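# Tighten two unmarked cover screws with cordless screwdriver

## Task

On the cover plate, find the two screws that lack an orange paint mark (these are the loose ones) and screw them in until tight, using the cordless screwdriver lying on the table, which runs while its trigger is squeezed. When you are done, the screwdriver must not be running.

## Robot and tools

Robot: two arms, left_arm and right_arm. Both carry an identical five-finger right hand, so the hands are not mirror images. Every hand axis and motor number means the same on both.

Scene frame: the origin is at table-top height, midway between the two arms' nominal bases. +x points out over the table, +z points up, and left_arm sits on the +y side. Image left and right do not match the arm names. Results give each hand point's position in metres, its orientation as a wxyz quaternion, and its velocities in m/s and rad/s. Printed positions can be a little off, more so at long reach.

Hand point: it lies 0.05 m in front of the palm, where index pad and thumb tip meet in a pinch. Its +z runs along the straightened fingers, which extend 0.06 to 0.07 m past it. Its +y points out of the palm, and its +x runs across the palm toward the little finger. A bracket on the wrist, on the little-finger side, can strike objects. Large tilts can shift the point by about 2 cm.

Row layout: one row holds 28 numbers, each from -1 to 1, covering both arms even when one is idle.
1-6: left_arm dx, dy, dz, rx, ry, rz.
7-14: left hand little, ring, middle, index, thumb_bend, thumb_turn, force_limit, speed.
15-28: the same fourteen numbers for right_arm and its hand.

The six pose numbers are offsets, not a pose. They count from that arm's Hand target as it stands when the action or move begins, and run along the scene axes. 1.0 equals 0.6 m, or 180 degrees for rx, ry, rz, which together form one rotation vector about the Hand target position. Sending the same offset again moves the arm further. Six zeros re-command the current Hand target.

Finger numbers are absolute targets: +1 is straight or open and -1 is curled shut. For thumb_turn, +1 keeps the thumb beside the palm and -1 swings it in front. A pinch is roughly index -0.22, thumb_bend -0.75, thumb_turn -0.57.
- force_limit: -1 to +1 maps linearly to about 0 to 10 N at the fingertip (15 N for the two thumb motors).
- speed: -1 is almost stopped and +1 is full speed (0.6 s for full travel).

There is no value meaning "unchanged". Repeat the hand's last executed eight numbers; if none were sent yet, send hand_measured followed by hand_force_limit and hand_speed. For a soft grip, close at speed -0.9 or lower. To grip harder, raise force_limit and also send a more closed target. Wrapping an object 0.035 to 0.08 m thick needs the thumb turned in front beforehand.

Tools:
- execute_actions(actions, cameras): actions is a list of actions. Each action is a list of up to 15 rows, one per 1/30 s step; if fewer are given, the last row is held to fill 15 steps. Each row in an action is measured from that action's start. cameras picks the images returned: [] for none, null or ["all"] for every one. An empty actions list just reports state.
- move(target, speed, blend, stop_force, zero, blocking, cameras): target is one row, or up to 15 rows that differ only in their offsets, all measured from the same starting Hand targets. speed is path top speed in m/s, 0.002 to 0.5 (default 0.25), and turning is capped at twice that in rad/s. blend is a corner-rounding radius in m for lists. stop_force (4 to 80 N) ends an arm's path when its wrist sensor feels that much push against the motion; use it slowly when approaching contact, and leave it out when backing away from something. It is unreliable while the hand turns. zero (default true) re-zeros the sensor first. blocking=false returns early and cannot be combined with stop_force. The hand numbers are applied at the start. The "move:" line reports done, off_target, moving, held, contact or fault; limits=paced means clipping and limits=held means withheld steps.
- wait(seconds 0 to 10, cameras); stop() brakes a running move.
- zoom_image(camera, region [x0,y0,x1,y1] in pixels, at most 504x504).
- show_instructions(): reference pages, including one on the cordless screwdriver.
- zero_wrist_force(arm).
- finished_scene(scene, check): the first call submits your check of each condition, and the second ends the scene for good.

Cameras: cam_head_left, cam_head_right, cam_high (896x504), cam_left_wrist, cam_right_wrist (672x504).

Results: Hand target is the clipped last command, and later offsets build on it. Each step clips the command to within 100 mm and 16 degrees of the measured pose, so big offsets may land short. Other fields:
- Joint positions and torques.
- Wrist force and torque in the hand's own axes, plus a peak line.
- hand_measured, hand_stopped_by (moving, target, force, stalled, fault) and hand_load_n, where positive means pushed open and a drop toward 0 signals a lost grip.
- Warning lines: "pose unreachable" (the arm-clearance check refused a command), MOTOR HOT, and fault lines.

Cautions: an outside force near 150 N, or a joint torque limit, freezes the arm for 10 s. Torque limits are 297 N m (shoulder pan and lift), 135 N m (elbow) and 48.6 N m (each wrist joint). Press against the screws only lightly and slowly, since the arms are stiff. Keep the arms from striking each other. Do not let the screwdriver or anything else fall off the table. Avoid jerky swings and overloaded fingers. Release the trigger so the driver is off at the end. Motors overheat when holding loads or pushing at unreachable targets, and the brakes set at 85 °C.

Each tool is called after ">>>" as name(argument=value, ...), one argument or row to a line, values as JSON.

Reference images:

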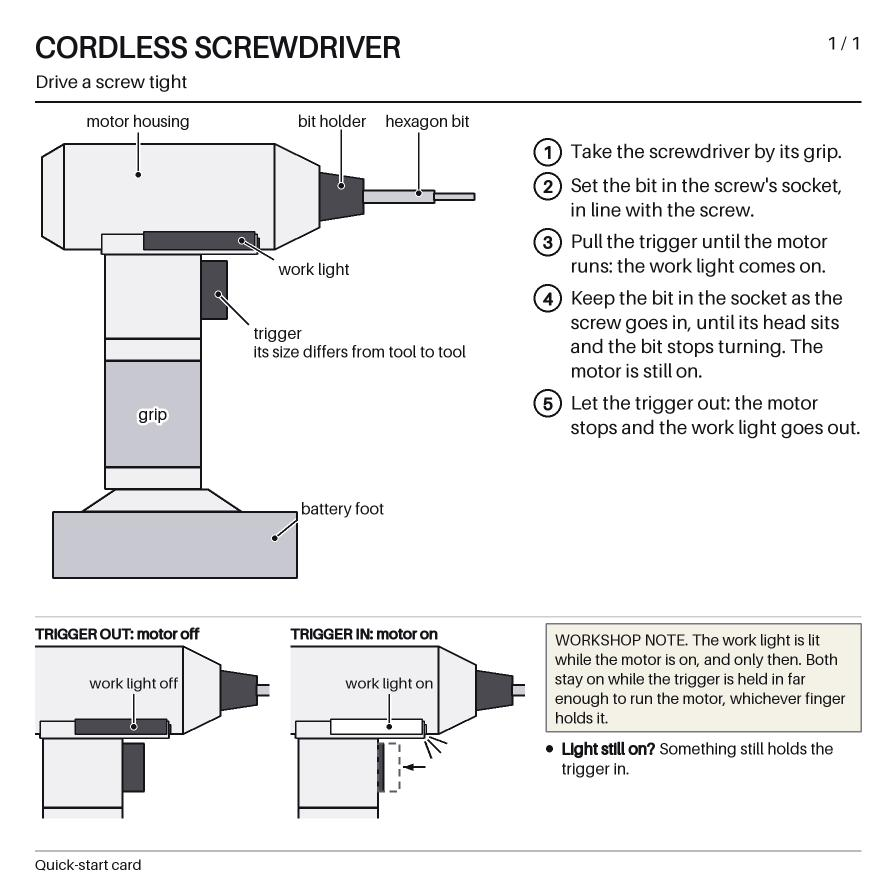

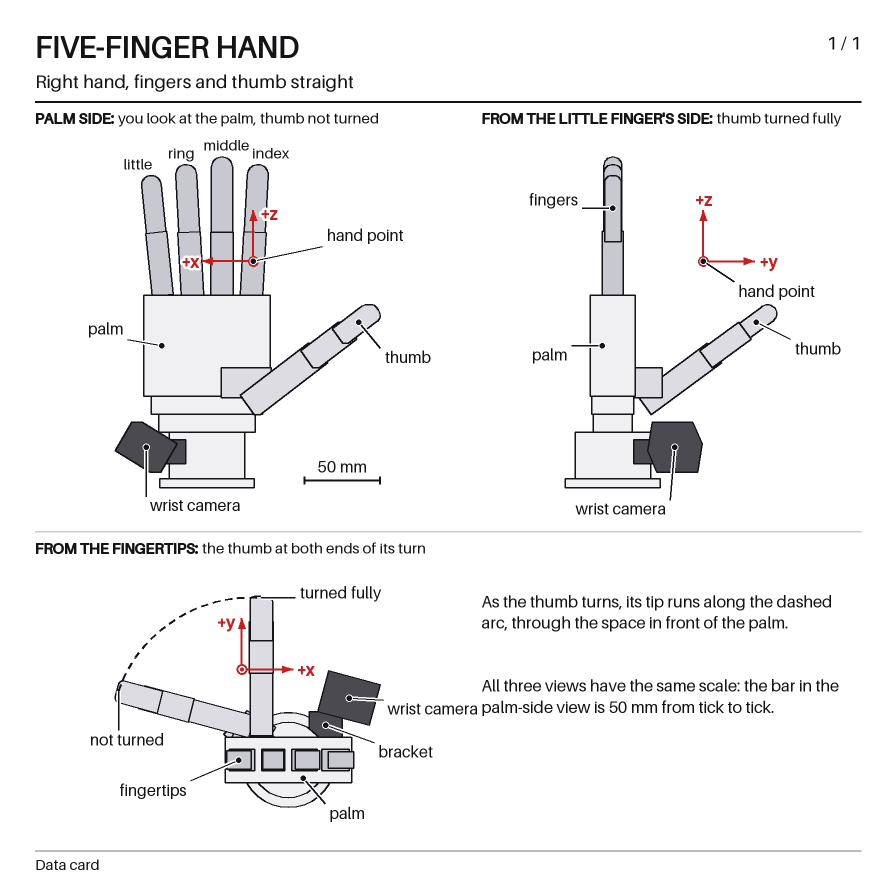

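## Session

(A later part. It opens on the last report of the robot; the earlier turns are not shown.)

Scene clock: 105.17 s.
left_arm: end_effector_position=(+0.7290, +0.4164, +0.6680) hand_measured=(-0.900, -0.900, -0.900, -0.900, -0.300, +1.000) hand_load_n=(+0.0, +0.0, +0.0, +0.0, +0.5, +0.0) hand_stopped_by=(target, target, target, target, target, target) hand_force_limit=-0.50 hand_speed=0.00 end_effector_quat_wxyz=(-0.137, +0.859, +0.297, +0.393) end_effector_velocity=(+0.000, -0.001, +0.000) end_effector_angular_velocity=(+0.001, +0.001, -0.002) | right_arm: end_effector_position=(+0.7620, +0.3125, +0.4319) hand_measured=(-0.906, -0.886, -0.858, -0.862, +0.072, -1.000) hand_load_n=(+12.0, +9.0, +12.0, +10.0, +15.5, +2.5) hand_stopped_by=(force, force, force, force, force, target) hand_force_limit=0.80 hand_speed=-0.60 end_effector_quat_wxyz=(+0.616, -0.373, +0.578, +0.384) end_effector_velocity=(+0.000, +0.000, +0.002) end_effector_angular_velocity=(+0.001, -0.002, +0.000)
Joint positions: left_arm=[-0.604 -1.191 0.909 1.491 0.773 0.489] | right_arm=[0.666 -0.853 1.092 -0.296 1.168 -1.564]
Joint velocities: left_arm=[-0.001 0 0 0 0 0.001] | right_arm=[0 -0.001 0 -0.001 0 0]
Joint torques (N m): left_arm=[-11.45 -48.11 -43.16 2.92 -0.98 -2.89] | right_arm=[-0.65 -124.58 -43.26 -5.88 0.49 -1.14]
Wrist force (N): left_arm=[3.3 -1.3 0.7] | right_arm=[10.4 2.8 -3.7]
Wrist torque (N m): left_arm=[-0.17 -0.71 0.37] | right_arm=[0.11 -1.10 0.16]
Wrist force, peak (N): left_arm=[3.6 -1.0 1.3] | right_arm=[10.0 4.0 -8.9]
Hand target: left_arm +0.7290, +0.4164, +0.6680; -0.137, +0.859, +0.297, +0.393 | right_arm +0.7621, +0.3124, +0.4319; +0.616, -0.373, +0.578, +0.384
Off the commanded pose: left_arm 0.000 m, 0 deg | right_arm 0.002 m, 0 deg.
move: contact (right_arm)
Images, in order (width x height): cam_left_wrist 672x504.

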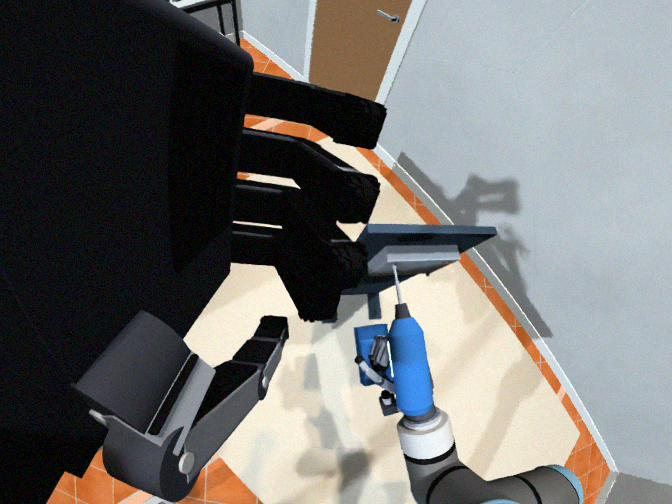

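>>> move(
  target=[0,0,0,0,0,0,-0.9,-0.9,-0.9,-0.9,-0.3,1,-0.5,0,0.0048,0.0068,0,0,0,0,-1,-1,-1,-0.9,-1,-1,0.8,-0.6],
  speed=0.004,
  stop_force=5,
  cameras=["cam_left_wrist"],
)

>>> zoom_image(
  camera="cam_left_wrist",
  region=[380, 252, 410, 282],
)

Scene clock: 107.40 s.
left_arm: end_effector_position=(+0.7290, +0.4164, +0.6680) hand_measured=(-0.900, -0.900, -0.900, -0.900, -0.300, +1.000) hand_load_n=(+0.0, +0.0, +0.0, +0.0, +0.0, +0.0) hand_stopped_by=(target, target, target, target, target, target) hand_force_limit=-0.50 hand_speed=0.00 end_effector_quat_wxyz=(-0.137, +0.859, +0.297, +0.393) end_effector_velocity=(+0.000, +0.000, +0.000) end_effector_angular_velocity=(+0.001, +0.001, -0.001) | right_arm: end_effector_position=(+0.7641, +0.3154, +0.4319) hand_measured=(-0.906, -0.886, -0.858, -0.862, +0.072, -1.000) hand_load_n=(+12.5, +8.5, +11.0, +10.0, +16.0, +1.0) hand_stopped_by=(force, force, force, force, force, target) hand_force_limit=0.80 hand_speed=-0.60 end_effector_quat_wxyz=(+0.616, -0.373, +0.578, +0.384) end_effector_velocity=(+0.000, +0.000, +0.000) end_effector_angular_velocity=(+0.000, +0.000, +0.000)
Joint positions: left_arm=[-0.604 -1.191 0.909 1.491 0.773 0.489] | right_arm=[0.667 -0.847 1.08 -0.291 1.169 -1.564]
Joint velocities: left_arm=[0 0 0 0 0 0.002] | right_arm=[0 0 0 0 0 0]
Joint torques (N m): left_arm=[-11.26 -46.91 -41.49 -0.26 -1.03 -3.01] | right_arm=[-5.46 -127.28 -55.45 -8.22 1.03 1.92]
Wrist force (N): left_arm=[3.3 -1.1 0.9] | right_arm=[17.0 6.1 -28.2]
Wrist torque (N m): left_arm=[-0.14 -0.71 0.37] | right_arm=[0.98 -1.28 -0.55]
Wrist force, peak (N): left_arm=[3.6 -1.4 1.0] | right_arm=[17.0 6.1 -28.2]
Hand target: left_arm +0.7290, +0.4164, +0.6680; -0.137, +0.859, +0.297, +0.393 | right_arm +0.7642, +0.3154, +0.4319; +0.616, -0.373, +0.578, +0.384
Off the commanded pose: left_arm 0.000 m, 0 deg | right_arm 0.001 m, 0 deg.
move: contact (right_arm)
Images, in order (width x height): cam_left_wrist 672x504.

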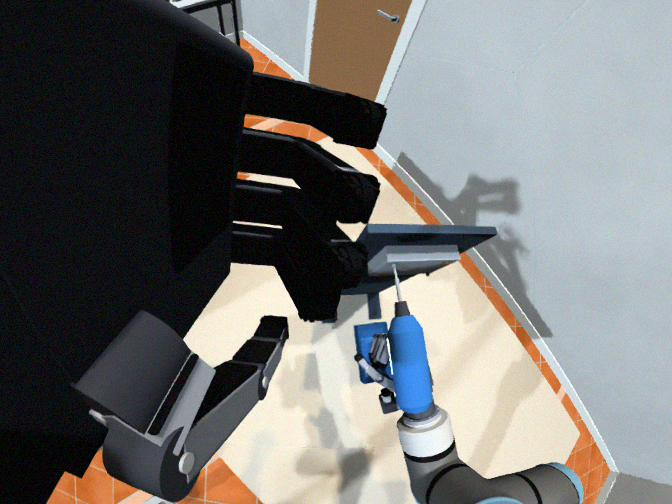

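Scaled by 16.800 from the camera's 672x504 image, which has a finer 960x720 frame.

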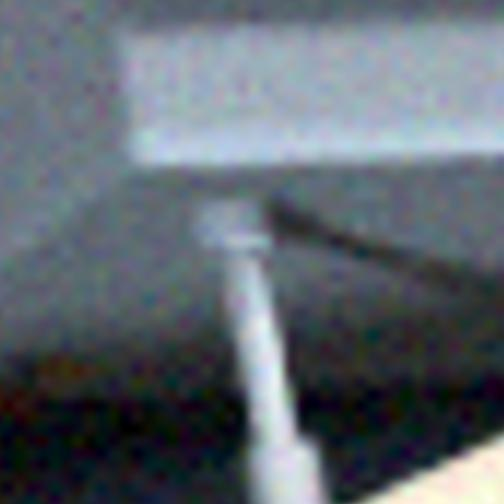

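>>> wait(
  seconds=1.5,
  cameras=["cam_left_wrist"],
)

>>> zoom_image(
  camera="cam_left_wrist",
  region=[380, 252, 410, 282],
)

Scene clock: 109.07 s.
left_arm: end_effector_position=(+0.7290, +0.4164, +0.6680) hand_measured=(-0.900, -0.900, -0.900, -0.900, -0.300, +1.000) hand_load_n=(+0.0, +0.0, +0.0, +0.0, +0.0, +0.0) hand_stopped_by=(target, target, target, target, target, target) hand_force_limit=-0.50 hand_speed=0.00 end_effector_quat_wxyz=(-0.137, +0.859, +0.297, +0.393) end_effector_velocity=(+0.000, +0.000, +0.000) end_effector_angular_velocity=(+0.000, +0.000, +0.001) | right_arm: end_effector_position=(+0.7642, +0.3154, +0.4319) hand_measured=(-0.906, -0.886, -0.858, -0.862, +0.072, -1.000) hand_load_n=(+12.5, +8.0, +10.5, +9.5, +16.5, +0.5) hand_stopped_by=(force, force, force, force, force, target) hand_force_limit=0.80 hand_speed=-0.60 end_effector_quat_wxyz=(+0.616, -0.373, +0.578, +0.384) end_effector_velocity=(+0.000, +0.000, -0.001) end_effector_angular_velocity=(+0.000, +0.000, +0.000)
Joint positions: left_arm=[-0.604 -1.191 0.909 1.491 0.773 0.489] | right_arm=[0.667 -0.847 1.08 -0.291 1.169 -1.564]
Joint velocities: left_arm=[0.001 0.001 0 0 0 -0.001] | right_arm=[0 0.001 0 -0.001 0 0]
Joint torques (N m): left_arm=[-9.88 -49.23 -35.7 -0.1 -1.55 -2.63] | right_arm=[-14.3 -129.3 -66.42 -9.24 1.23 2]
Wrist force (N): left_arm=[3.3 -1.1 1.0] | right_arm=[19.7 6.9 -33.2]
Wrist torque (N m): left_arm=[-0.15 -0.72 0.37] | right_arm=[1.12 -1.22 -0.47]
Wrist force, peak (N): left_arm=[3.6 -1.3 1.4] | right_arm=[19.8 6.9 -33.4]
Hand target: left_arm +0.7290, +0.4164, +0.6680; -0.137, +0.859, +0.297, +0.393 | right_arm +0.7642, +0.3154, +0.4319; +0.616, -0.373, +0.578, +0.384
Off the commanded pose: left_arm 0.000 m, 0 deg | right_arm 0.001 m, 0 deg.
wait: 1.50 s; at rest from the start
Images, in order (width x height): cam_left_wrist 672x504.

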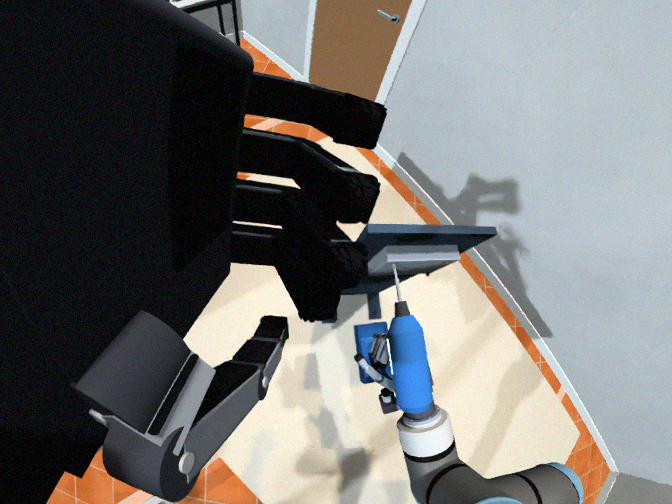

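Scaled by 16.800 from the camera's 672x504 image, which has a finer 960x720 frame.

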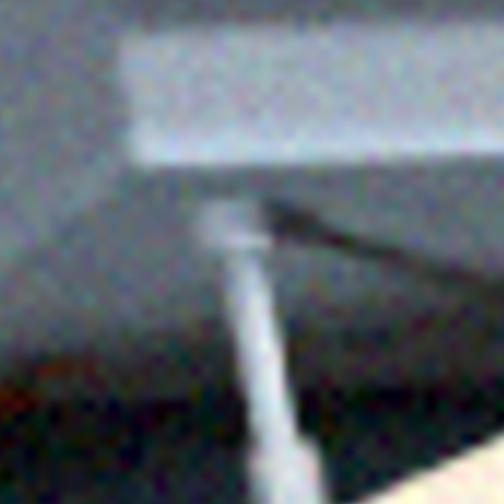

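>>> move(
  target=[
    [-0.05,0.02,-0.03,0,0,0,-0.9,-0.9,-0.9,-0.9,-0.3,1,-0.5,0,0,0,0,0,0,0,-1,-1,-1,-0.9,-1,-1,0.8,-0.6],
    [-0.0955,0.0537,-0.2432,0.0401,-0.1898,-0.1451,-0.9,-0.9,-0.9,-0.9,-0.3,1,-0.5,0,0,0,0,0,0,0,-1,-1,-1,-0.9,-1,-1,0.8,-0.6],
  ],
  speed=0.2,
  blend=[0.03,0],
  cameras=["cam_left_wrist"],
)

>>> zoom_image(
  camera="cam_left_wrist",
  region=[398, 222, 428, 252],
)

>>> zoom_image(
  camera="cam_left_wrist",
  region=[370, 195, 450, 275],
)

Scene clock: 111.93 s.
left_arm: end_effector_position=(+0.6712, +0.4489, +0.5228) hand_measured=(-0.900, -0.900, -0.900, -0.900, -0.300, +1.000) hand_load_n=(+0.0, +0.0, +0.0, +0.0, +0.0, +0.0) hand_stopped_by=(target, target, target, target, target, target) hand_force_limit=-0.50 hand_speed=0.00 end_effector_quat_wxyz=(-0.007, +0.741, +0.101, +0.664) end_effector_velocity=(+0.000, -0.001, +0.000) end_effector_angular_velocity=(-0.001, -0.002, -0.001) | right_arm: end_effector_position=(+0.7642, +0.3154, +0.4319) hand_measured=(-0.906, -0.886, -0.858, -0.862, +0.072, -1.000) hand_load_n=(+12.5, +8.0, +11.0, +9.5, +16.5, +0.5) hand_stopped_by=(force, force, force, force, force, target) hand_force_limit=0.80 hand_speed=-0.60 end_effector_quat_wxyz=(+0.616, -0.373, +0.578, +0.384) end_effector_velocity=(+0.001, +0.000, -0.003) end_effector_angular_velocity=(-0.001, +0.001, +0.000)
Joint positions: left_arm=[-0.553 -1.672 1.837 -0.014 0.912 1.352] | right_arm=[0.667 -0.847 1.08 -0.291 1.169 -1.564]
Joint velocities: left_arm=[0 0 0 -0.003 0.001 0] | right_arm=[0 0.003 0 -0.001 0 0]
Joint torques (N m): left_arm=[-10.92 -11.8 -36.94 -5.41 0.26 0.06] | right_arm=[-13.3 -129.25 -65.91 -9.82 2.13 1.92]
Wrist force (N): left_arm=[3.4 -0.8 2.1] | right_arm=[20.2 7.2 -33.1]
Wrist torque (N m): left_arm=[-0.23 -0.80 0.36] | right_arm=[1.14 -1.30 -0.44]
Wrist force, peak (N): left_arm=[4.7 0.7 0.7] | right_arm=[20.4 7.3 -33.5]
Hand target: left_arm +0.6713, +0.4488, +0.5226; -0.007, +0.741, +0.101, +0.664 | right_arm +0.7642, +0.3154, +0.4319; +0.616, -0.373, +0.578, +0.384
Off the commanded pose: left_arm 0.001 m, 0 deg | right_arm 0.000 m, 0 deg.
move: done; blend cut to 0.0185 m at target 1
Images, in order (width x height): cam_left_wrist 672x504.

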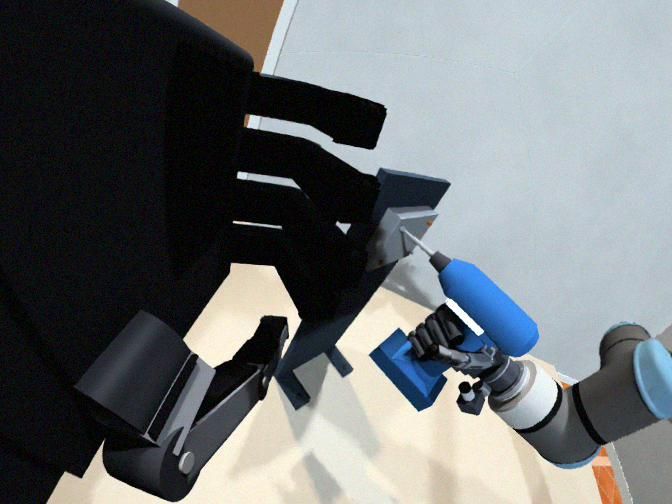

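Scaled by 16.800 from the camera's 672x504 image, which has a finer 960x720 frame.

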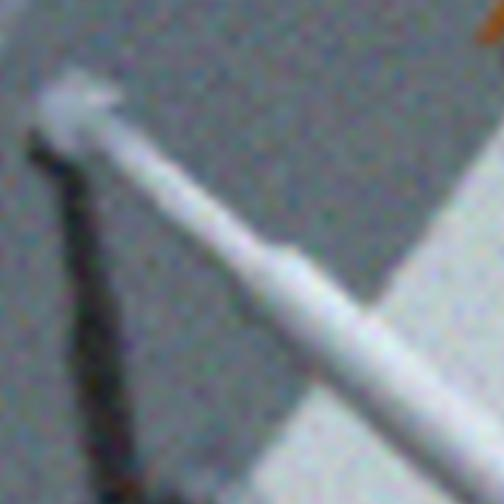

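Scaled by 6.300 from the camera's 672x504 image, which has a finer 960x720 frame.

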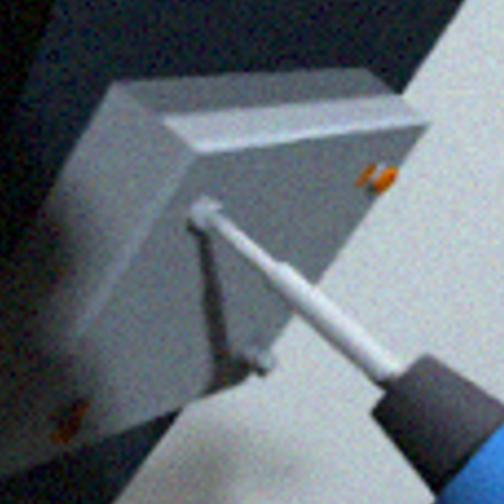

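>>> move(
  target=[
    [0,0,0,0,0,0,-0.9,-0.9,-0.9,-0.9,-0.3,1,-0.5,0,-0.0006,-0.0008,0,0,0,0,-1,-1,-1,-0.5,-1,-1,0.8,-0.6],
    [0,0,0,0,0,0,-0.9,-0.9,-0.9,-0.9,-0.3,1,-0.5,0,-0.0193,-0.0272,0,0,0,0,-1,-1,-1,-0.5,-1,-1,0.8,-0.6],
  ],
  speed=[0.002,0.04],
  cameras=["cam_left_wrist"],
)

>>> zoom_image(
  camera="cam_left_wrist",
  region=[370, 195, 450, 275],
)

Scene clock: 113.23 s.
left_arm: end_effector_position=(+0.6713, +0.4488, +0.5226) hand_measured=(-0.900, -0.900, -0.900, -0.900, -0.300, +1.000) hand_load_n=(+0.0, +0.0, +0.0, +0.0, +0.0, +0.0) hand_stopped_by=(target, target, target, target, target, target) hand_force_limit=-0.50 hand_speed=0.00 end_effector_quat_wxyz=(-0.007, +0.741, +0.101, +0.664) end_effector_velocity=(+0.000, -0.001, +0.000) end_effector_angular_velocity=(+0.000, +0.000, -0.001) | right_arm: end_effector_position=(+0.7526, +0.2990, +0.4320) hand_measured=(-0.906, -0.886, -0.858, -0.500, +0.072, -1.000) hand_load_n=(+11.0, +8.0, +12.0, +0.0, +15.5, +2.5) hand_stopped_by=(force, force, force, target, force, target) hand_force_limit=0.80 hand_speed=-0.60 end_effector_quat_wxyz=(+0.616, -0.373, +0.578, +0.384) end_effector_velocity=(+0.001, +0.001, +0.001) end_effector_angular_velocity=(+0.000, +0.000, +0.000)
Joint positions: left_arm=[-0.553 -1.672 1.838 -0.015 0.912 1.352] | right_arm=[0.662 -0.883 1.142 -0.317 1.164 -1.563]
Joint velocities: left_arm=[-0.001 0.001 0 0 0 0] | right_arm=[0 0.002 -0.004 0.003 0 0]
Joint torques (N m): left_arm=[-14.67 -11.86 -33.82 -3.96 1.97 3.33] | right_arm=[-0.21 -107.25 -56.47 -2.25 0.86 2.05]
Wrist force (N): left_arm=[3.4 -0.7 2.0] | right_arm=[13.1 1.6 -0.6]
Wrist torque (N m): left_arm=[-0.21 -0.78 0.35] | right_arm=[0.05 -0.81 0.34]
Wrist force, peak (N): left_arm=[3.7 -1.0 2.2] | right_arm=[20.0 7.5 -33.4]
Hand target: left_arm +0.6713, +0.4488, +0.5226; -0.007, +0.741, +0.101, +0.664 | right_arm +0.7526, +0.2991, +0.4319; +0.616, -0.373, +0.578, +0.384
Off the commanded pose: left_arm 0.000 m, 0 deg | right_arm 0.000 m, 0 deg.
move: done
Images, in order (width x height): cam_left_wrist 672x504.

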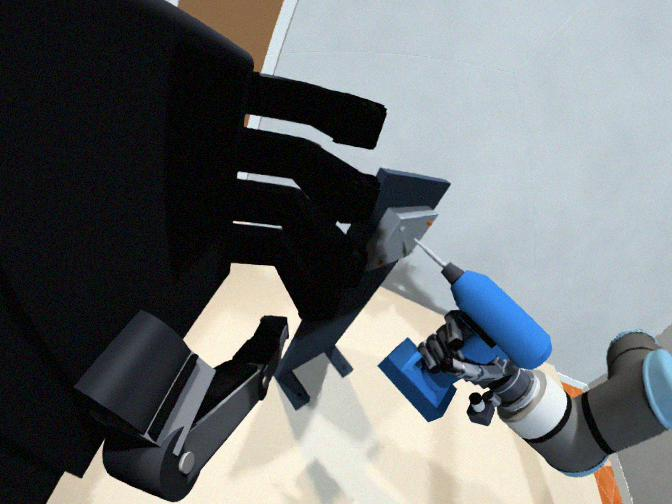

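Scaled by 6.300 from the camera's 672x504 image, which has a finer 960x720 frame.

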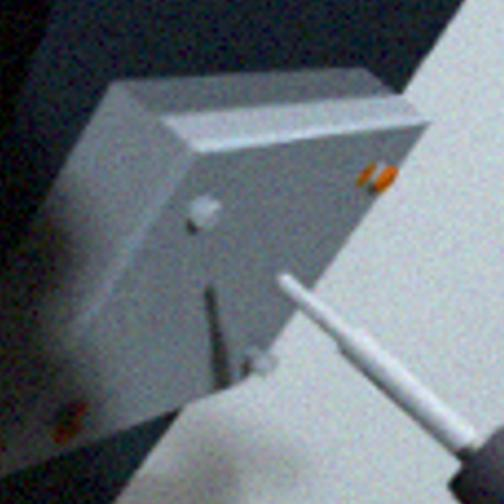

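>>> move(
  target=[0.1175,-0.0835,-0.0917,0,0,0,-0.9,-0.9,-0.9,-0.9,-0.3,1,-0.5,0,0.1175,-0.0835,-0.0917,0,0,0,-1,-1,-1,-0.5,-1,-1,0.8,-0.6],
  speed=0.12,
  cameras=["cam_left_wrist","cam_high"],
)

>>> zoom_image(
  camera="cam_left_wrist",
  region=[390, 210, 450, 270],
)

>>> zoom_image(
  camera="cam_high",
  region=[420, 140, 480, 200],
)

Scene clock: 114.83 s.
left_arm: end_effector_position=(+0.7417, +0.3984, +0.4676) hand_measured=(-0.900, -0.900, -0.900, -0.900, -0.300, +1.000) hand_load_n=(+0.0, +0.0, +0.0, +0.0, +0.0, +0.0) hand_stopped_by=(target, target, target, target, target, target) hand_force_limit=-0.50 hand_speed=0.00 end_effector_quat_wxyz=(-0.006, +0.741, +0.101, +0.664) end_effector_velocity=(-0.002, +0.001, +0.000) end_effector_angular_velocity=(+0.002, +0.002, -0.001) | right_arm: end_effector_position=(+0.8231, +0.2490, +0.3768) hand_measured=(-0.906, -0.886, -0.858, -0.500, +0.072, -1.000) hand_load_n=(+11.0, +8.5, +12.0, +0.0, +15.5, +2.5) hand_stopped_by=(force, force, force, target, force, target) hand_force_limit=0.80 hand_speed=-0.60 end_effector_quat_wxyz=(+0.616, -0.373, +0.578, +0.384) end_effector_velocity=(-0.001, +0.001, +0.004) end_effector_angular_velocity=(+0.002, -0.003, -0.001)
Joint positions: left_arm=[-0.569 -1.514 1.783 -0.116 0.897 1.349] | right_arm=[0.574 -0.841 1.17 -0.39 1.077 -1.557]
Joint velocities: left_arm=[0 -0.003 0.003 0.003 0.001 0] | right_arm=[0.002 -0.003 -0.001 0 0.003 0]
Joint torques (N m): left_arm=[8.54 -55.93 -28.17 1.67 0.97 -2.42] | right_arm=[15.89 -127.51 -56.04 -2.14 2.62 0.79]
Wrist force (N): left_arm=[3.5 -0.5 1.9] | right_arm=[12.7 1.8 -0.7]
Wrist torque (N m): left_arm=[-0.17 -0.80 0.38] | right_arm=[0.08 -0.73 0.33]
Wrist force, peak (N): left_arm=[3.9 -0.7 2.2] | right_arm=[14.5 -0.2 -1.3]
Hand target: left_arm +0.7416, +0.3986, +0.4674; -0.007, +0.741, +0.101, +0.664 | right_arm +0.8231, +0.2491, +0.3769; +0.616, -0.373, +0.578, +0.384
Off the commanded pose: left_arm 0.000 m, 0 deg | right_arm 0.000 m, 0 deg.
move: done
Images, in order (width x height): cam_high 896x504, cam_left_wrist 672x504.

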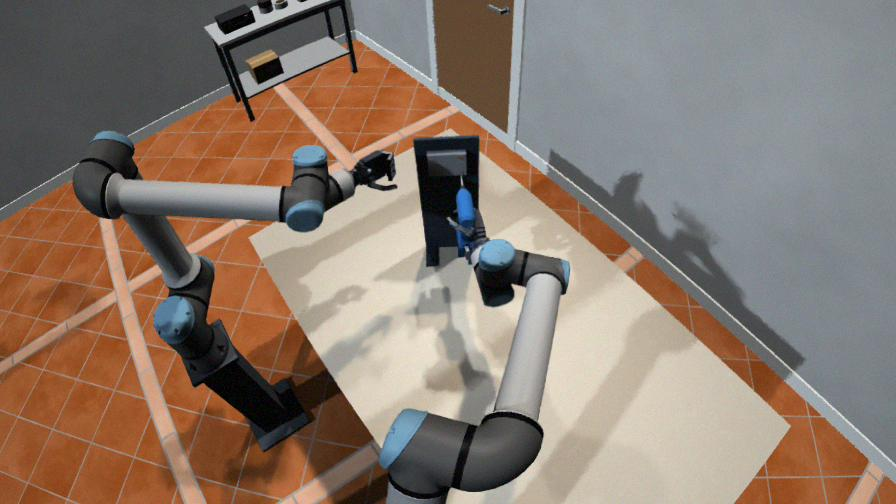

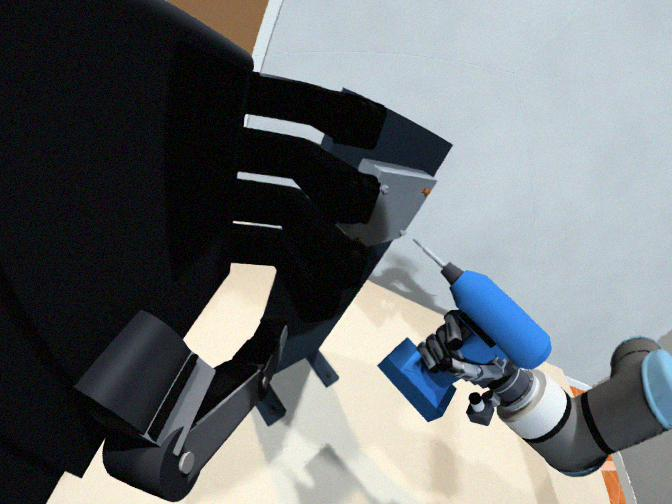

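Scaled by 8.400 from the camera's 672x504 image, which has a finer 960x720 frame.

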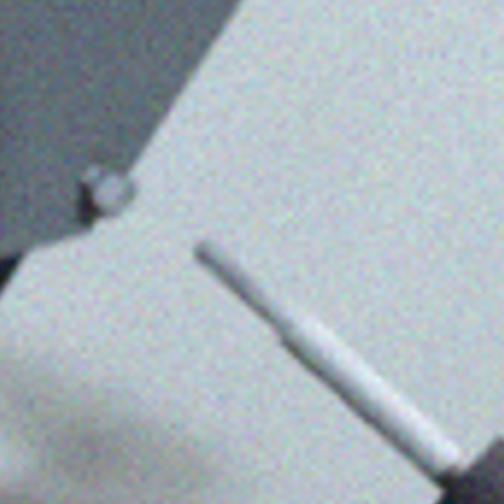

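Scaled by 8.400.

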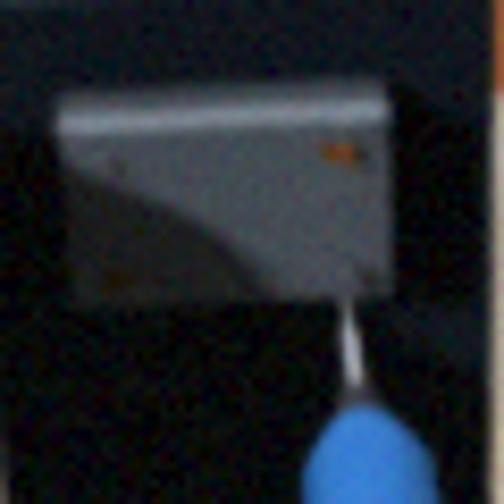

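>>> move(
  target=[
    [0,0,0.2,0,0,0,-0.9,-0.9,-0.9,-0.9,-0.3,1,-0.5,0,0,0,-0.0055,0,0,0,-1,-1,-1,-0.5,-1,-1,0.8,-0.6],
    [0.0955,-0.0537,0.2432,-0.0401,0.1898,0.1451,-0.9,-0.9,-0.9,-0.9,-0.3,1,-0.5,0,0,0,-0.0055,0,0,0,-1,-1,-1,-0.5,-1,-1,0.8,-0.6],
  ],
  speed=0.2,
  blend=[0.03,0],
  cameras=["cam_left_wrist","cam_high"],
)

>>> zoom_image(
  camera="cam_left_wrist",
  region=[370, 240, 430, 300],
)

>>> zoom_image(
  camera="cam_high",
  region=[430, 150, 480, 200],
)

Scene clock: 118.37 s.
left_arm: end_effector_position=(+0.7992, +0.3661, +0.6127) hand_measured=(-0.900, -0.900, -0.900, -0.900, -0.300, +1.000) hand_load_n=(+0.0, +0.0, +0.0, +0.0, +0.0, +0.0) hand_stopped_by=(target, target, target, target, target, target) hand_force_limit=-0.50 hand_speed=0.00 end_effector_quat_wxyz=(-0.138, +0.859, +0.297, +0.393) end_effector_velocity=(-0.001, +0.000, +0.000) end_effector_angular_velocity=(+0.001, +0.001, +0.000) | right_arm: end_effector_position=(+0.8231, +0.2491, +0.3736) hand_measured=(-0.906, -0.886, -0.858, -0.500, +0.072, -1.000) hand_load_n=(+11.0, +8.0, +12.0, +0.0, +15.5, +2.5) hand_stopped_by=(force, force, force, target, force, target) hand_force_limit=0.80 hand_speed=-0.60 end_effector_quat_wxyz=(+0.616, -0.373, +0.578, +0.384) end_effector_velocity=(+0.000, +0.000, +0.001) end_effector_angular_velocity=(+0.001, -0.001, +0.000)
Joint positions: left_arm=[-0.61 -1.043 0.792 1.467 0.77 0.48] | right_arm=[0.574 -0.839 1.172 -0.394 1.077 -1.558]
Joint velocities: left_arm=[-0.001 0 0 0.002 0 0] | right_arm=[0 -0.001 0 0 0 0]
Joint torques (N m): left_arm=[-15.05 -68.56 -44.97 6.13 -3.04 -0.55] | right_arm=[13.19 -116.5 -53.15 -2.5 2.43 -0.5]
Wrist force (N): left_arm=[3.1 -1.2 0.9] | right_arm=[13.4 2.0 -0.7]
Wrist torque (N m): left_arm=[-0.17 -0.69 0.35] | right_arm=[0.12 -0.84 0.37]
Wrist force, peak (N): left_arm=[4.8 -1.1 1.7] | right_arm=[13.4 2.0 -0.7]
Hand target: left_arm +0.7991, +0.3660, +0.6127; -0.138, +0.859, +0.297, +0.393 | right_arm +0.8231, +0.2491, +0.3737; +0.616, -0.373, +0.578, +0.384
Off the commanded pose: left_arm 0.001 m, 0 deg | right_arm 0.000 m, 0 deg.
move: done
Images, in order (width x height): cam_high 896x504, cam_left_wrist 672x504.

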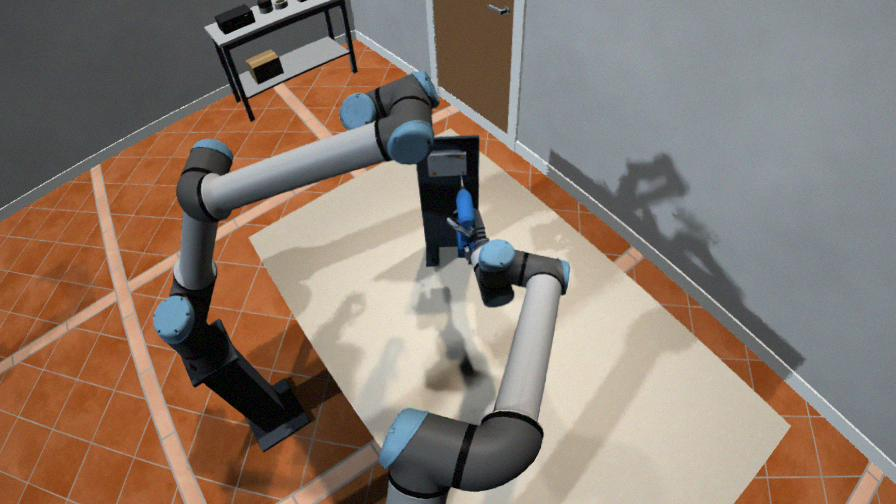

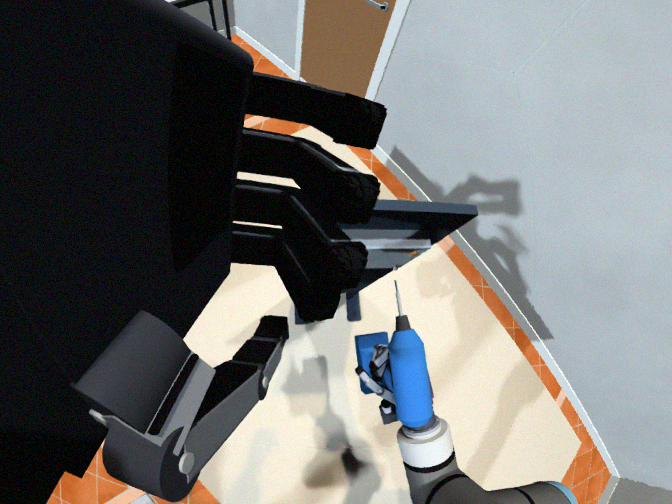

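Scaled by 8.400 from the camera's 672x504 image, which has a finer 960x720 frame.

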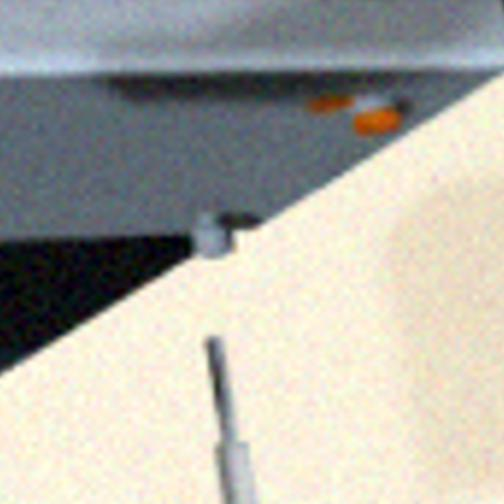

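Scaled by 10.080.

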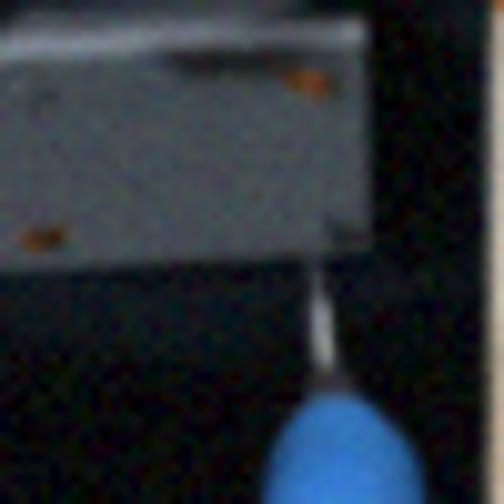

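>>> move(
  target=[0,0,0,0,0,0,-0.9,-0.9,-0.9,-0.9,-0.3,1,-0.5,0,0.00475,-0.00338,-0.002,0,0,0,-1,-1,-1,-0.5,-1,-1,0.8,-0.6],
  speed=0.02,
  cameras=["cam_left_wrist","cam_high"],
)

>>> zoom_image(
  camera="cam_left_wrist",
  region=[370, 240, 430, 300],
)

>>> zoom_image(
  camera="cam_high",
  region=[430, 150, 480, 200],
)

Scene clock: 119.90 s.
left_arm: end_effector_position=(+0.7991, +0.3660, +0.6127) hand_measured=(-0.900, -0.900, -0.900, -0.900, -0.300, +1.000) hand_load_n=(+0.0, +0.0, +0.0, +0.0, +0.0, +0.0) hand_stopped_by=(target, target, target, target, target, target) hand_force_limit=-0.50 hand_speed=0.00 end_effector_quat_wxyz=(-0.138, +0.859, +0.297, +0.393) end_effector_velocity=(+0.000, +0.001, +0.000) end_effector_angular_velocity=(+0.000, +0.000, +0.001) | right_arm: end_effector_position=(+0.8260, +0.2470, +0.3724) hand_measured=(-0.906, -0.886, -0.858, -0.500, +0.072, -1.000) hand_load_n=(+11.0, +8.0, +12.0, +0.0, +15.5, +2.5) hand_stopped_by=(force, force, force, target, force, target) hand_force_limit=0.80 hand_speed=-0.60 end_effector_quat_wxyz=(+0.616, -0.373, +0.578, +0.384) end_effector_velocity=(+0.000, +0.000, +0.002) end_effector_angular_velocity=(+0.001, -0.001, +0.000)
Joint positions: left_arm=[-0.611 -1.043 0.792 1.468 0.77 0.48] | right_arm=[0.571 -0.837 1.172 -0.396 1.073 -1.557]
Joint velocities: left_arm=[0.001 0 0 0 0 0] | right_arm=[0 -0.002 0 0 0 0]
Joint torques (N m): left_arm=[-13.38 -59.73 -43.84 4.44 -2.26 -2.72] | right_arm=[-5.97 -114.4 -53.92 -6.05 -0.29 1.9]
Wrist force (N): left_arm=[2.9 -1.2 0.9] | right_arm=[13.1 1.9 -1.1]
Wrist torque (N m): left_arm=[-0.16 -0.66 0.33] | right_arm=[0.13 -0.78 0.36]
Wrist force, peak (N): left_arm=[3.5 -1.2 1.1] | right_arm=[13.5 2.1 -0.5]
Hand target: left_arm +0.7991, +0.3660, +0.6127; -0.138, +0.859, +0.297, +0.393 | right_arm +0.8259, +0.2471, +0.3725; +0.616, -0.373, +0.578, +0.384
Off the commanded pose: left_arm 0.000 m, 0 deg | right_arm 0.000 m, 0 deg.
move: done
Images, in order (width x height): cam_high 896x504, cam_left_wrist 672x504.

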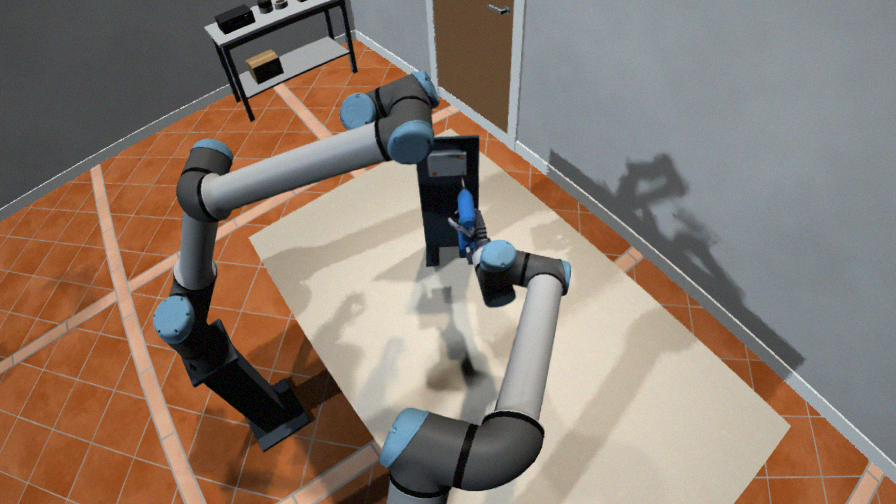

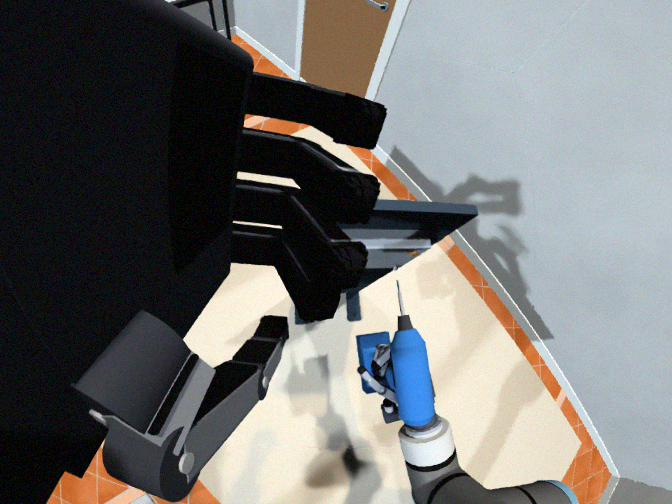

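Scaled by 8.400 from the camera's 672x504 image, which has a finer 960x720 frame.

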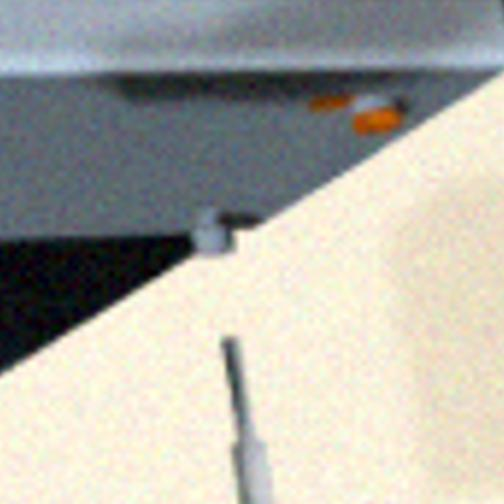

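Scaled by 10.080.

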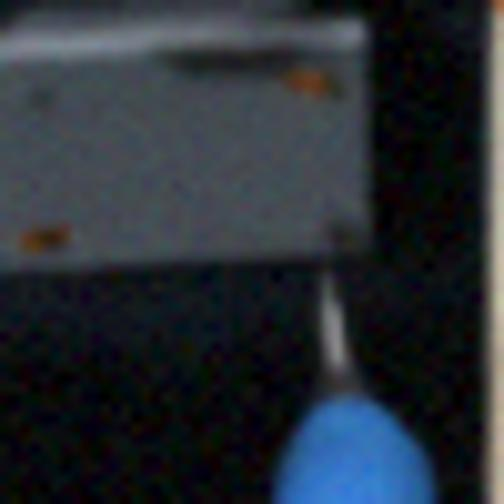

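>>> move(
  target=[
    [-0.05,0.02,-0.03,0,0,0,-0.9,-0.9,-0.9,-0.9,-0.3,1,-0.5,0,0,0,0,0,0,0,-1,-1,-1,-0.5,-1,-1,0.8,-0.6],
    [-0.0955,0.0537,-0.2432,0.0401,-0.1898,-0.1451,-0.9,-0.9,-0.9,-0.9,-0.3,1,-0.5,0,0,0,0,0,0,0,-1,-1,-1,-0.5,-1,-1,0.8,-0.6],
  ],
  speed=0.2,
  blend=[0.03, 0],
  cameras=["cam_left_wrist","cam_high"],
)

>>> zoom_image(
  camera="cam_left_wrist",
  region=[370, 190, 430, 250],
)

Scene clock: 122.70 s.
left_arm: end_effector_position=(+0.7414, +0.3985, +0.4676) hand_measured=(-0.900, -0.900, -0.900, -0.900, -0.300, +1.000) hand_load_n=(+0.0, +0.0, +0.0, +0.0, +0.0, +0.0) hand_stopped_by=(target, target, target, target, target, target) hand_force_limit=-0.50 hand_speed=0.00 end_effector_quat_wxyz=(-0.007, +0.741, +0.101, +0.664) end_effector_velocity=(+0.000, -0.001, +0.001) end_effector_angular_velocity=(-0.001, -0.003, -0.001) | right_arm: end_effector_position=(+0.8259, +0.2471, +0.3725) hand_measured=(-0.906, -0.886, -0.858, -0.500, +0.072, -1.000) hand_load_n=(+11.0, +8.0, +12.0, +0.0, +16.0, +2.5) hand_stopped_by=(force, force, force, target, force, target) hand_force_limit=0.80 hand_speed=-0.60 end_effector_quat_wxyz=(+0.616, -0.373, +0.578, +0.384) end_effector_velocity=(+0.000, +0.000, +0.001) end_effector_angular_velocity=(+0.001, -0.001, +0.000)
Joint positions: left_arm=[-0.569 -1.514 1.783 -0.116 0.895 1.349] | right_arm=[0.571 -0.837 1.172 -0.396 1.073 -1.557]
Joint velocities: left_arm=[0 0 0 -0.003 0.001 0.001] | right_arm=[0 -0.001 0 -0.001 0 0]
Joint torques (N m): left_arm=[-11.89 -21.29 -35.75 -4.53 0.39 0] | right_arm=[13.85 -125.38 -43.88 -2.6 1.4 1.54]
Wrist force (N): left_arm=[3.5 -0.9 2.1] | right_arm=[12.8 1.8 -0.8]
Wrist torque (N m): left_arm=[-0.24 -0.81 0.36] | right_arm=[0.09 -0.74 0.33]
Wrist force, peak (N): left_arm=[4.5 0.1 1.2] | right_arm=[13.6 1.8 -1.1]
Hand target: left_arm +0.7415, +0.3984, +0.4674; -0.007, +0.741, +0.101, +0.664 | right_arm +0.8259, +0.2471, +0.3725; +0.616, -0.373, +0.578, +0.384
Off the commanded pose: left_arm 0.001 m, 0 deg | right_arm 0.000 m, 0 deg.
move: done; blend cut to 0.0185 m at target 1
Images, in order (width x height): cam_high 896x504, cam_left_wrist 672x504.

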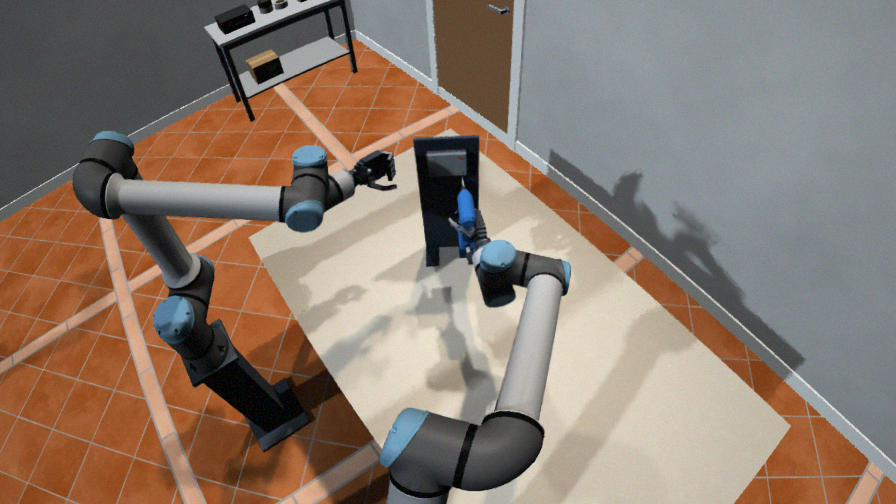

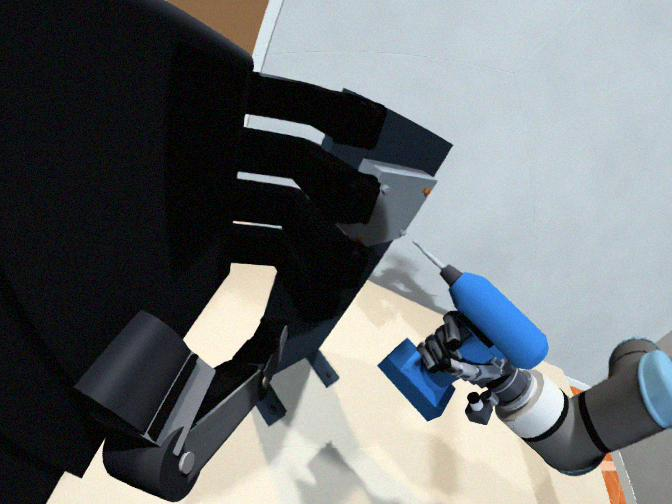

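Scaled by 8.400 from the camera's 672x504 image, which has a finer 960x720 frame.

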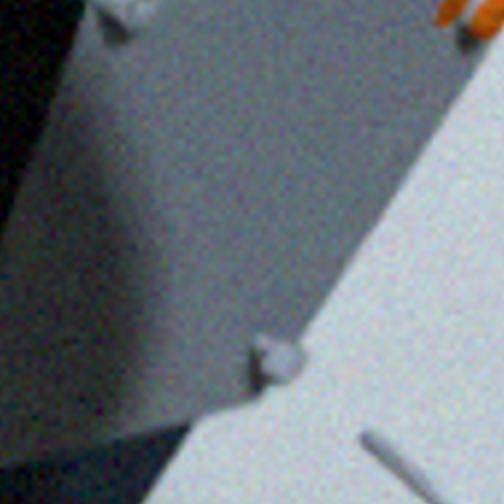

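>>> move(
  target=[0,0,0,0,0,0,-0.9,-0.9,-0.9,-0.9,-0.3,1,-0.5,0,0.0241,0.034,0,0,0,0,-1,-1,-1,-0.5,-1,-1,0.8,-0.6],
  speed=0.008,
  stop_force=4,
  cameras=["cam_left_wrist"],
)

>>> zoom_image(
  camera="cam_left_wrist",
  region=[390, 215, 420, 245],
)

Scene clock: 125.50 s.
left_arm: end_effector_position=(+0.7415, +0.3984, +0.4674) hand_measured=(-0.900, -0.900, -0.900, -0.900, -0.300, +1.000) hand_load_n=(+0.0, +0.0, +0.0, +0.0, +0.0, +0.0) hand_stopped_by=(target, target, target, target, target, target) hand_force_limit=-0.50 hand_speed=0.00 end_effector_quat_wxyz=(-0.007, +0.741, +0.101, +0.664) end_effector_velocity=(+0.000, +0.001, +0.000) end_effector_angular_velocity=(-0.001, +0.000, +0.001) | right_arm: end_effector_position=(+0.8344, +0.2591, +0.3724) hand_measured=(-0.906, -0.886, -0.858, -0.500, +0.072, -1.000) hand_load_n=(+11.0, +8.0, +11.5, +0.5, +15.5, +2.5) hand_stopped_by=(force, force, force, target, force, target) hand_force_limit=0.80 hand_speed=-0.60 end_effector_quat_wxyz=(+0.616, -0.373, +0.578, +0.384) end_effector_velocity=(+0.000, +0.000, -0.001) end_effector_angular_velocity=(-0.001, +0.001, +0.000)
Joint positions: left_arm=[-0.569 -1.514 1.784 -0.116 0.896 1.349] | right_arm=[0.576 -0.812 1.128 -0.376 1.078 -1.558]
Joint velocities: left_arm=[0.001 0 0 0 0 -0.001] | right_arm=[0 0.001 0 0 0 0]
Joint torques (N m): left_arm=[-13.41 -22.84 -37.8 -0.58 1.1 2.14] | right_arm=[-12.63 -131.79 -44.09 -6.22 0.06 -0.52]
Wrist force (N): left_arm=[3.7 -0.9 1.6] | right_arm=[13.1 2.9 -2.5]
Wrist torque (N m): left_arm=[-0.21 -0.82 0.37] | right_arm=[0.27 -0.81 0.36]
Wrist force, peak (N): left_arm=[4.0 -0.8 2.1] | right_arm=[14.5 3.7 -17.1]
Hand target: left_arm +0.7415, +0.3984, +0.4674; -0.007, +0.741, +0.101, +0.664 | right_arm +0.8344, +0.2591, +0.3725; +0.616, -0.373, +0.578, +0.384
Off the commanded pose: left_arm 0.000 m, 0 deg | right_arm 0.010 m, 0 deg.
move: contact (right_arm)
Images, in order (width x height): cam_left_wrist 672x504.

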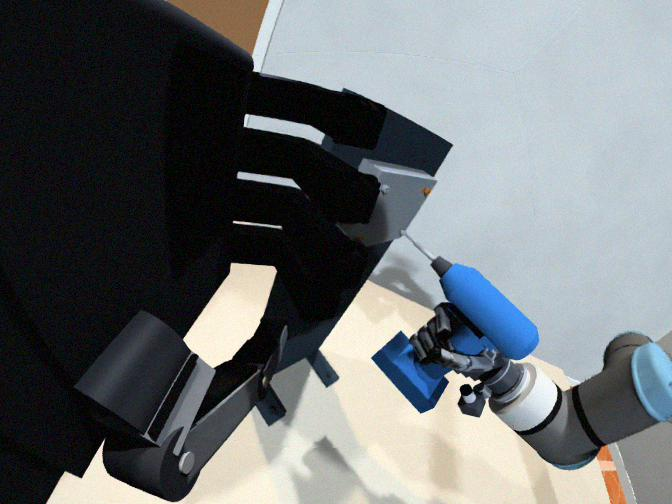

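Scaled by 16.800 from the camera's 672x504 image, which has a finer 960x720 frame.

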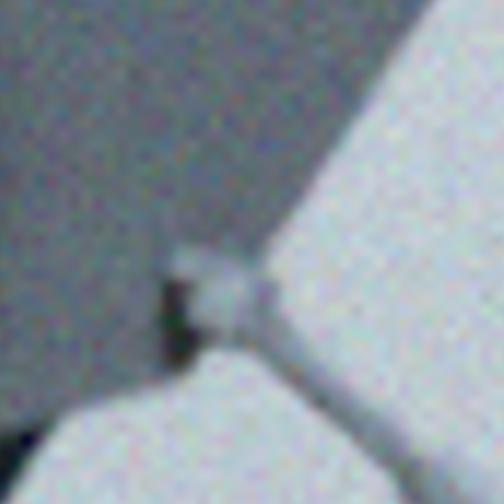

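>>> zoom_image(
  camera="cam_left_wrist",
  region=[396, 224, 412, 240],
)

Scaled by 31.500 from the camera's 672x504 image, which has a finer 960x720 frame.

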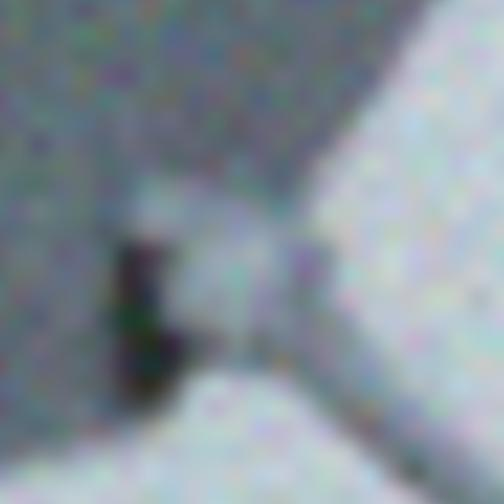

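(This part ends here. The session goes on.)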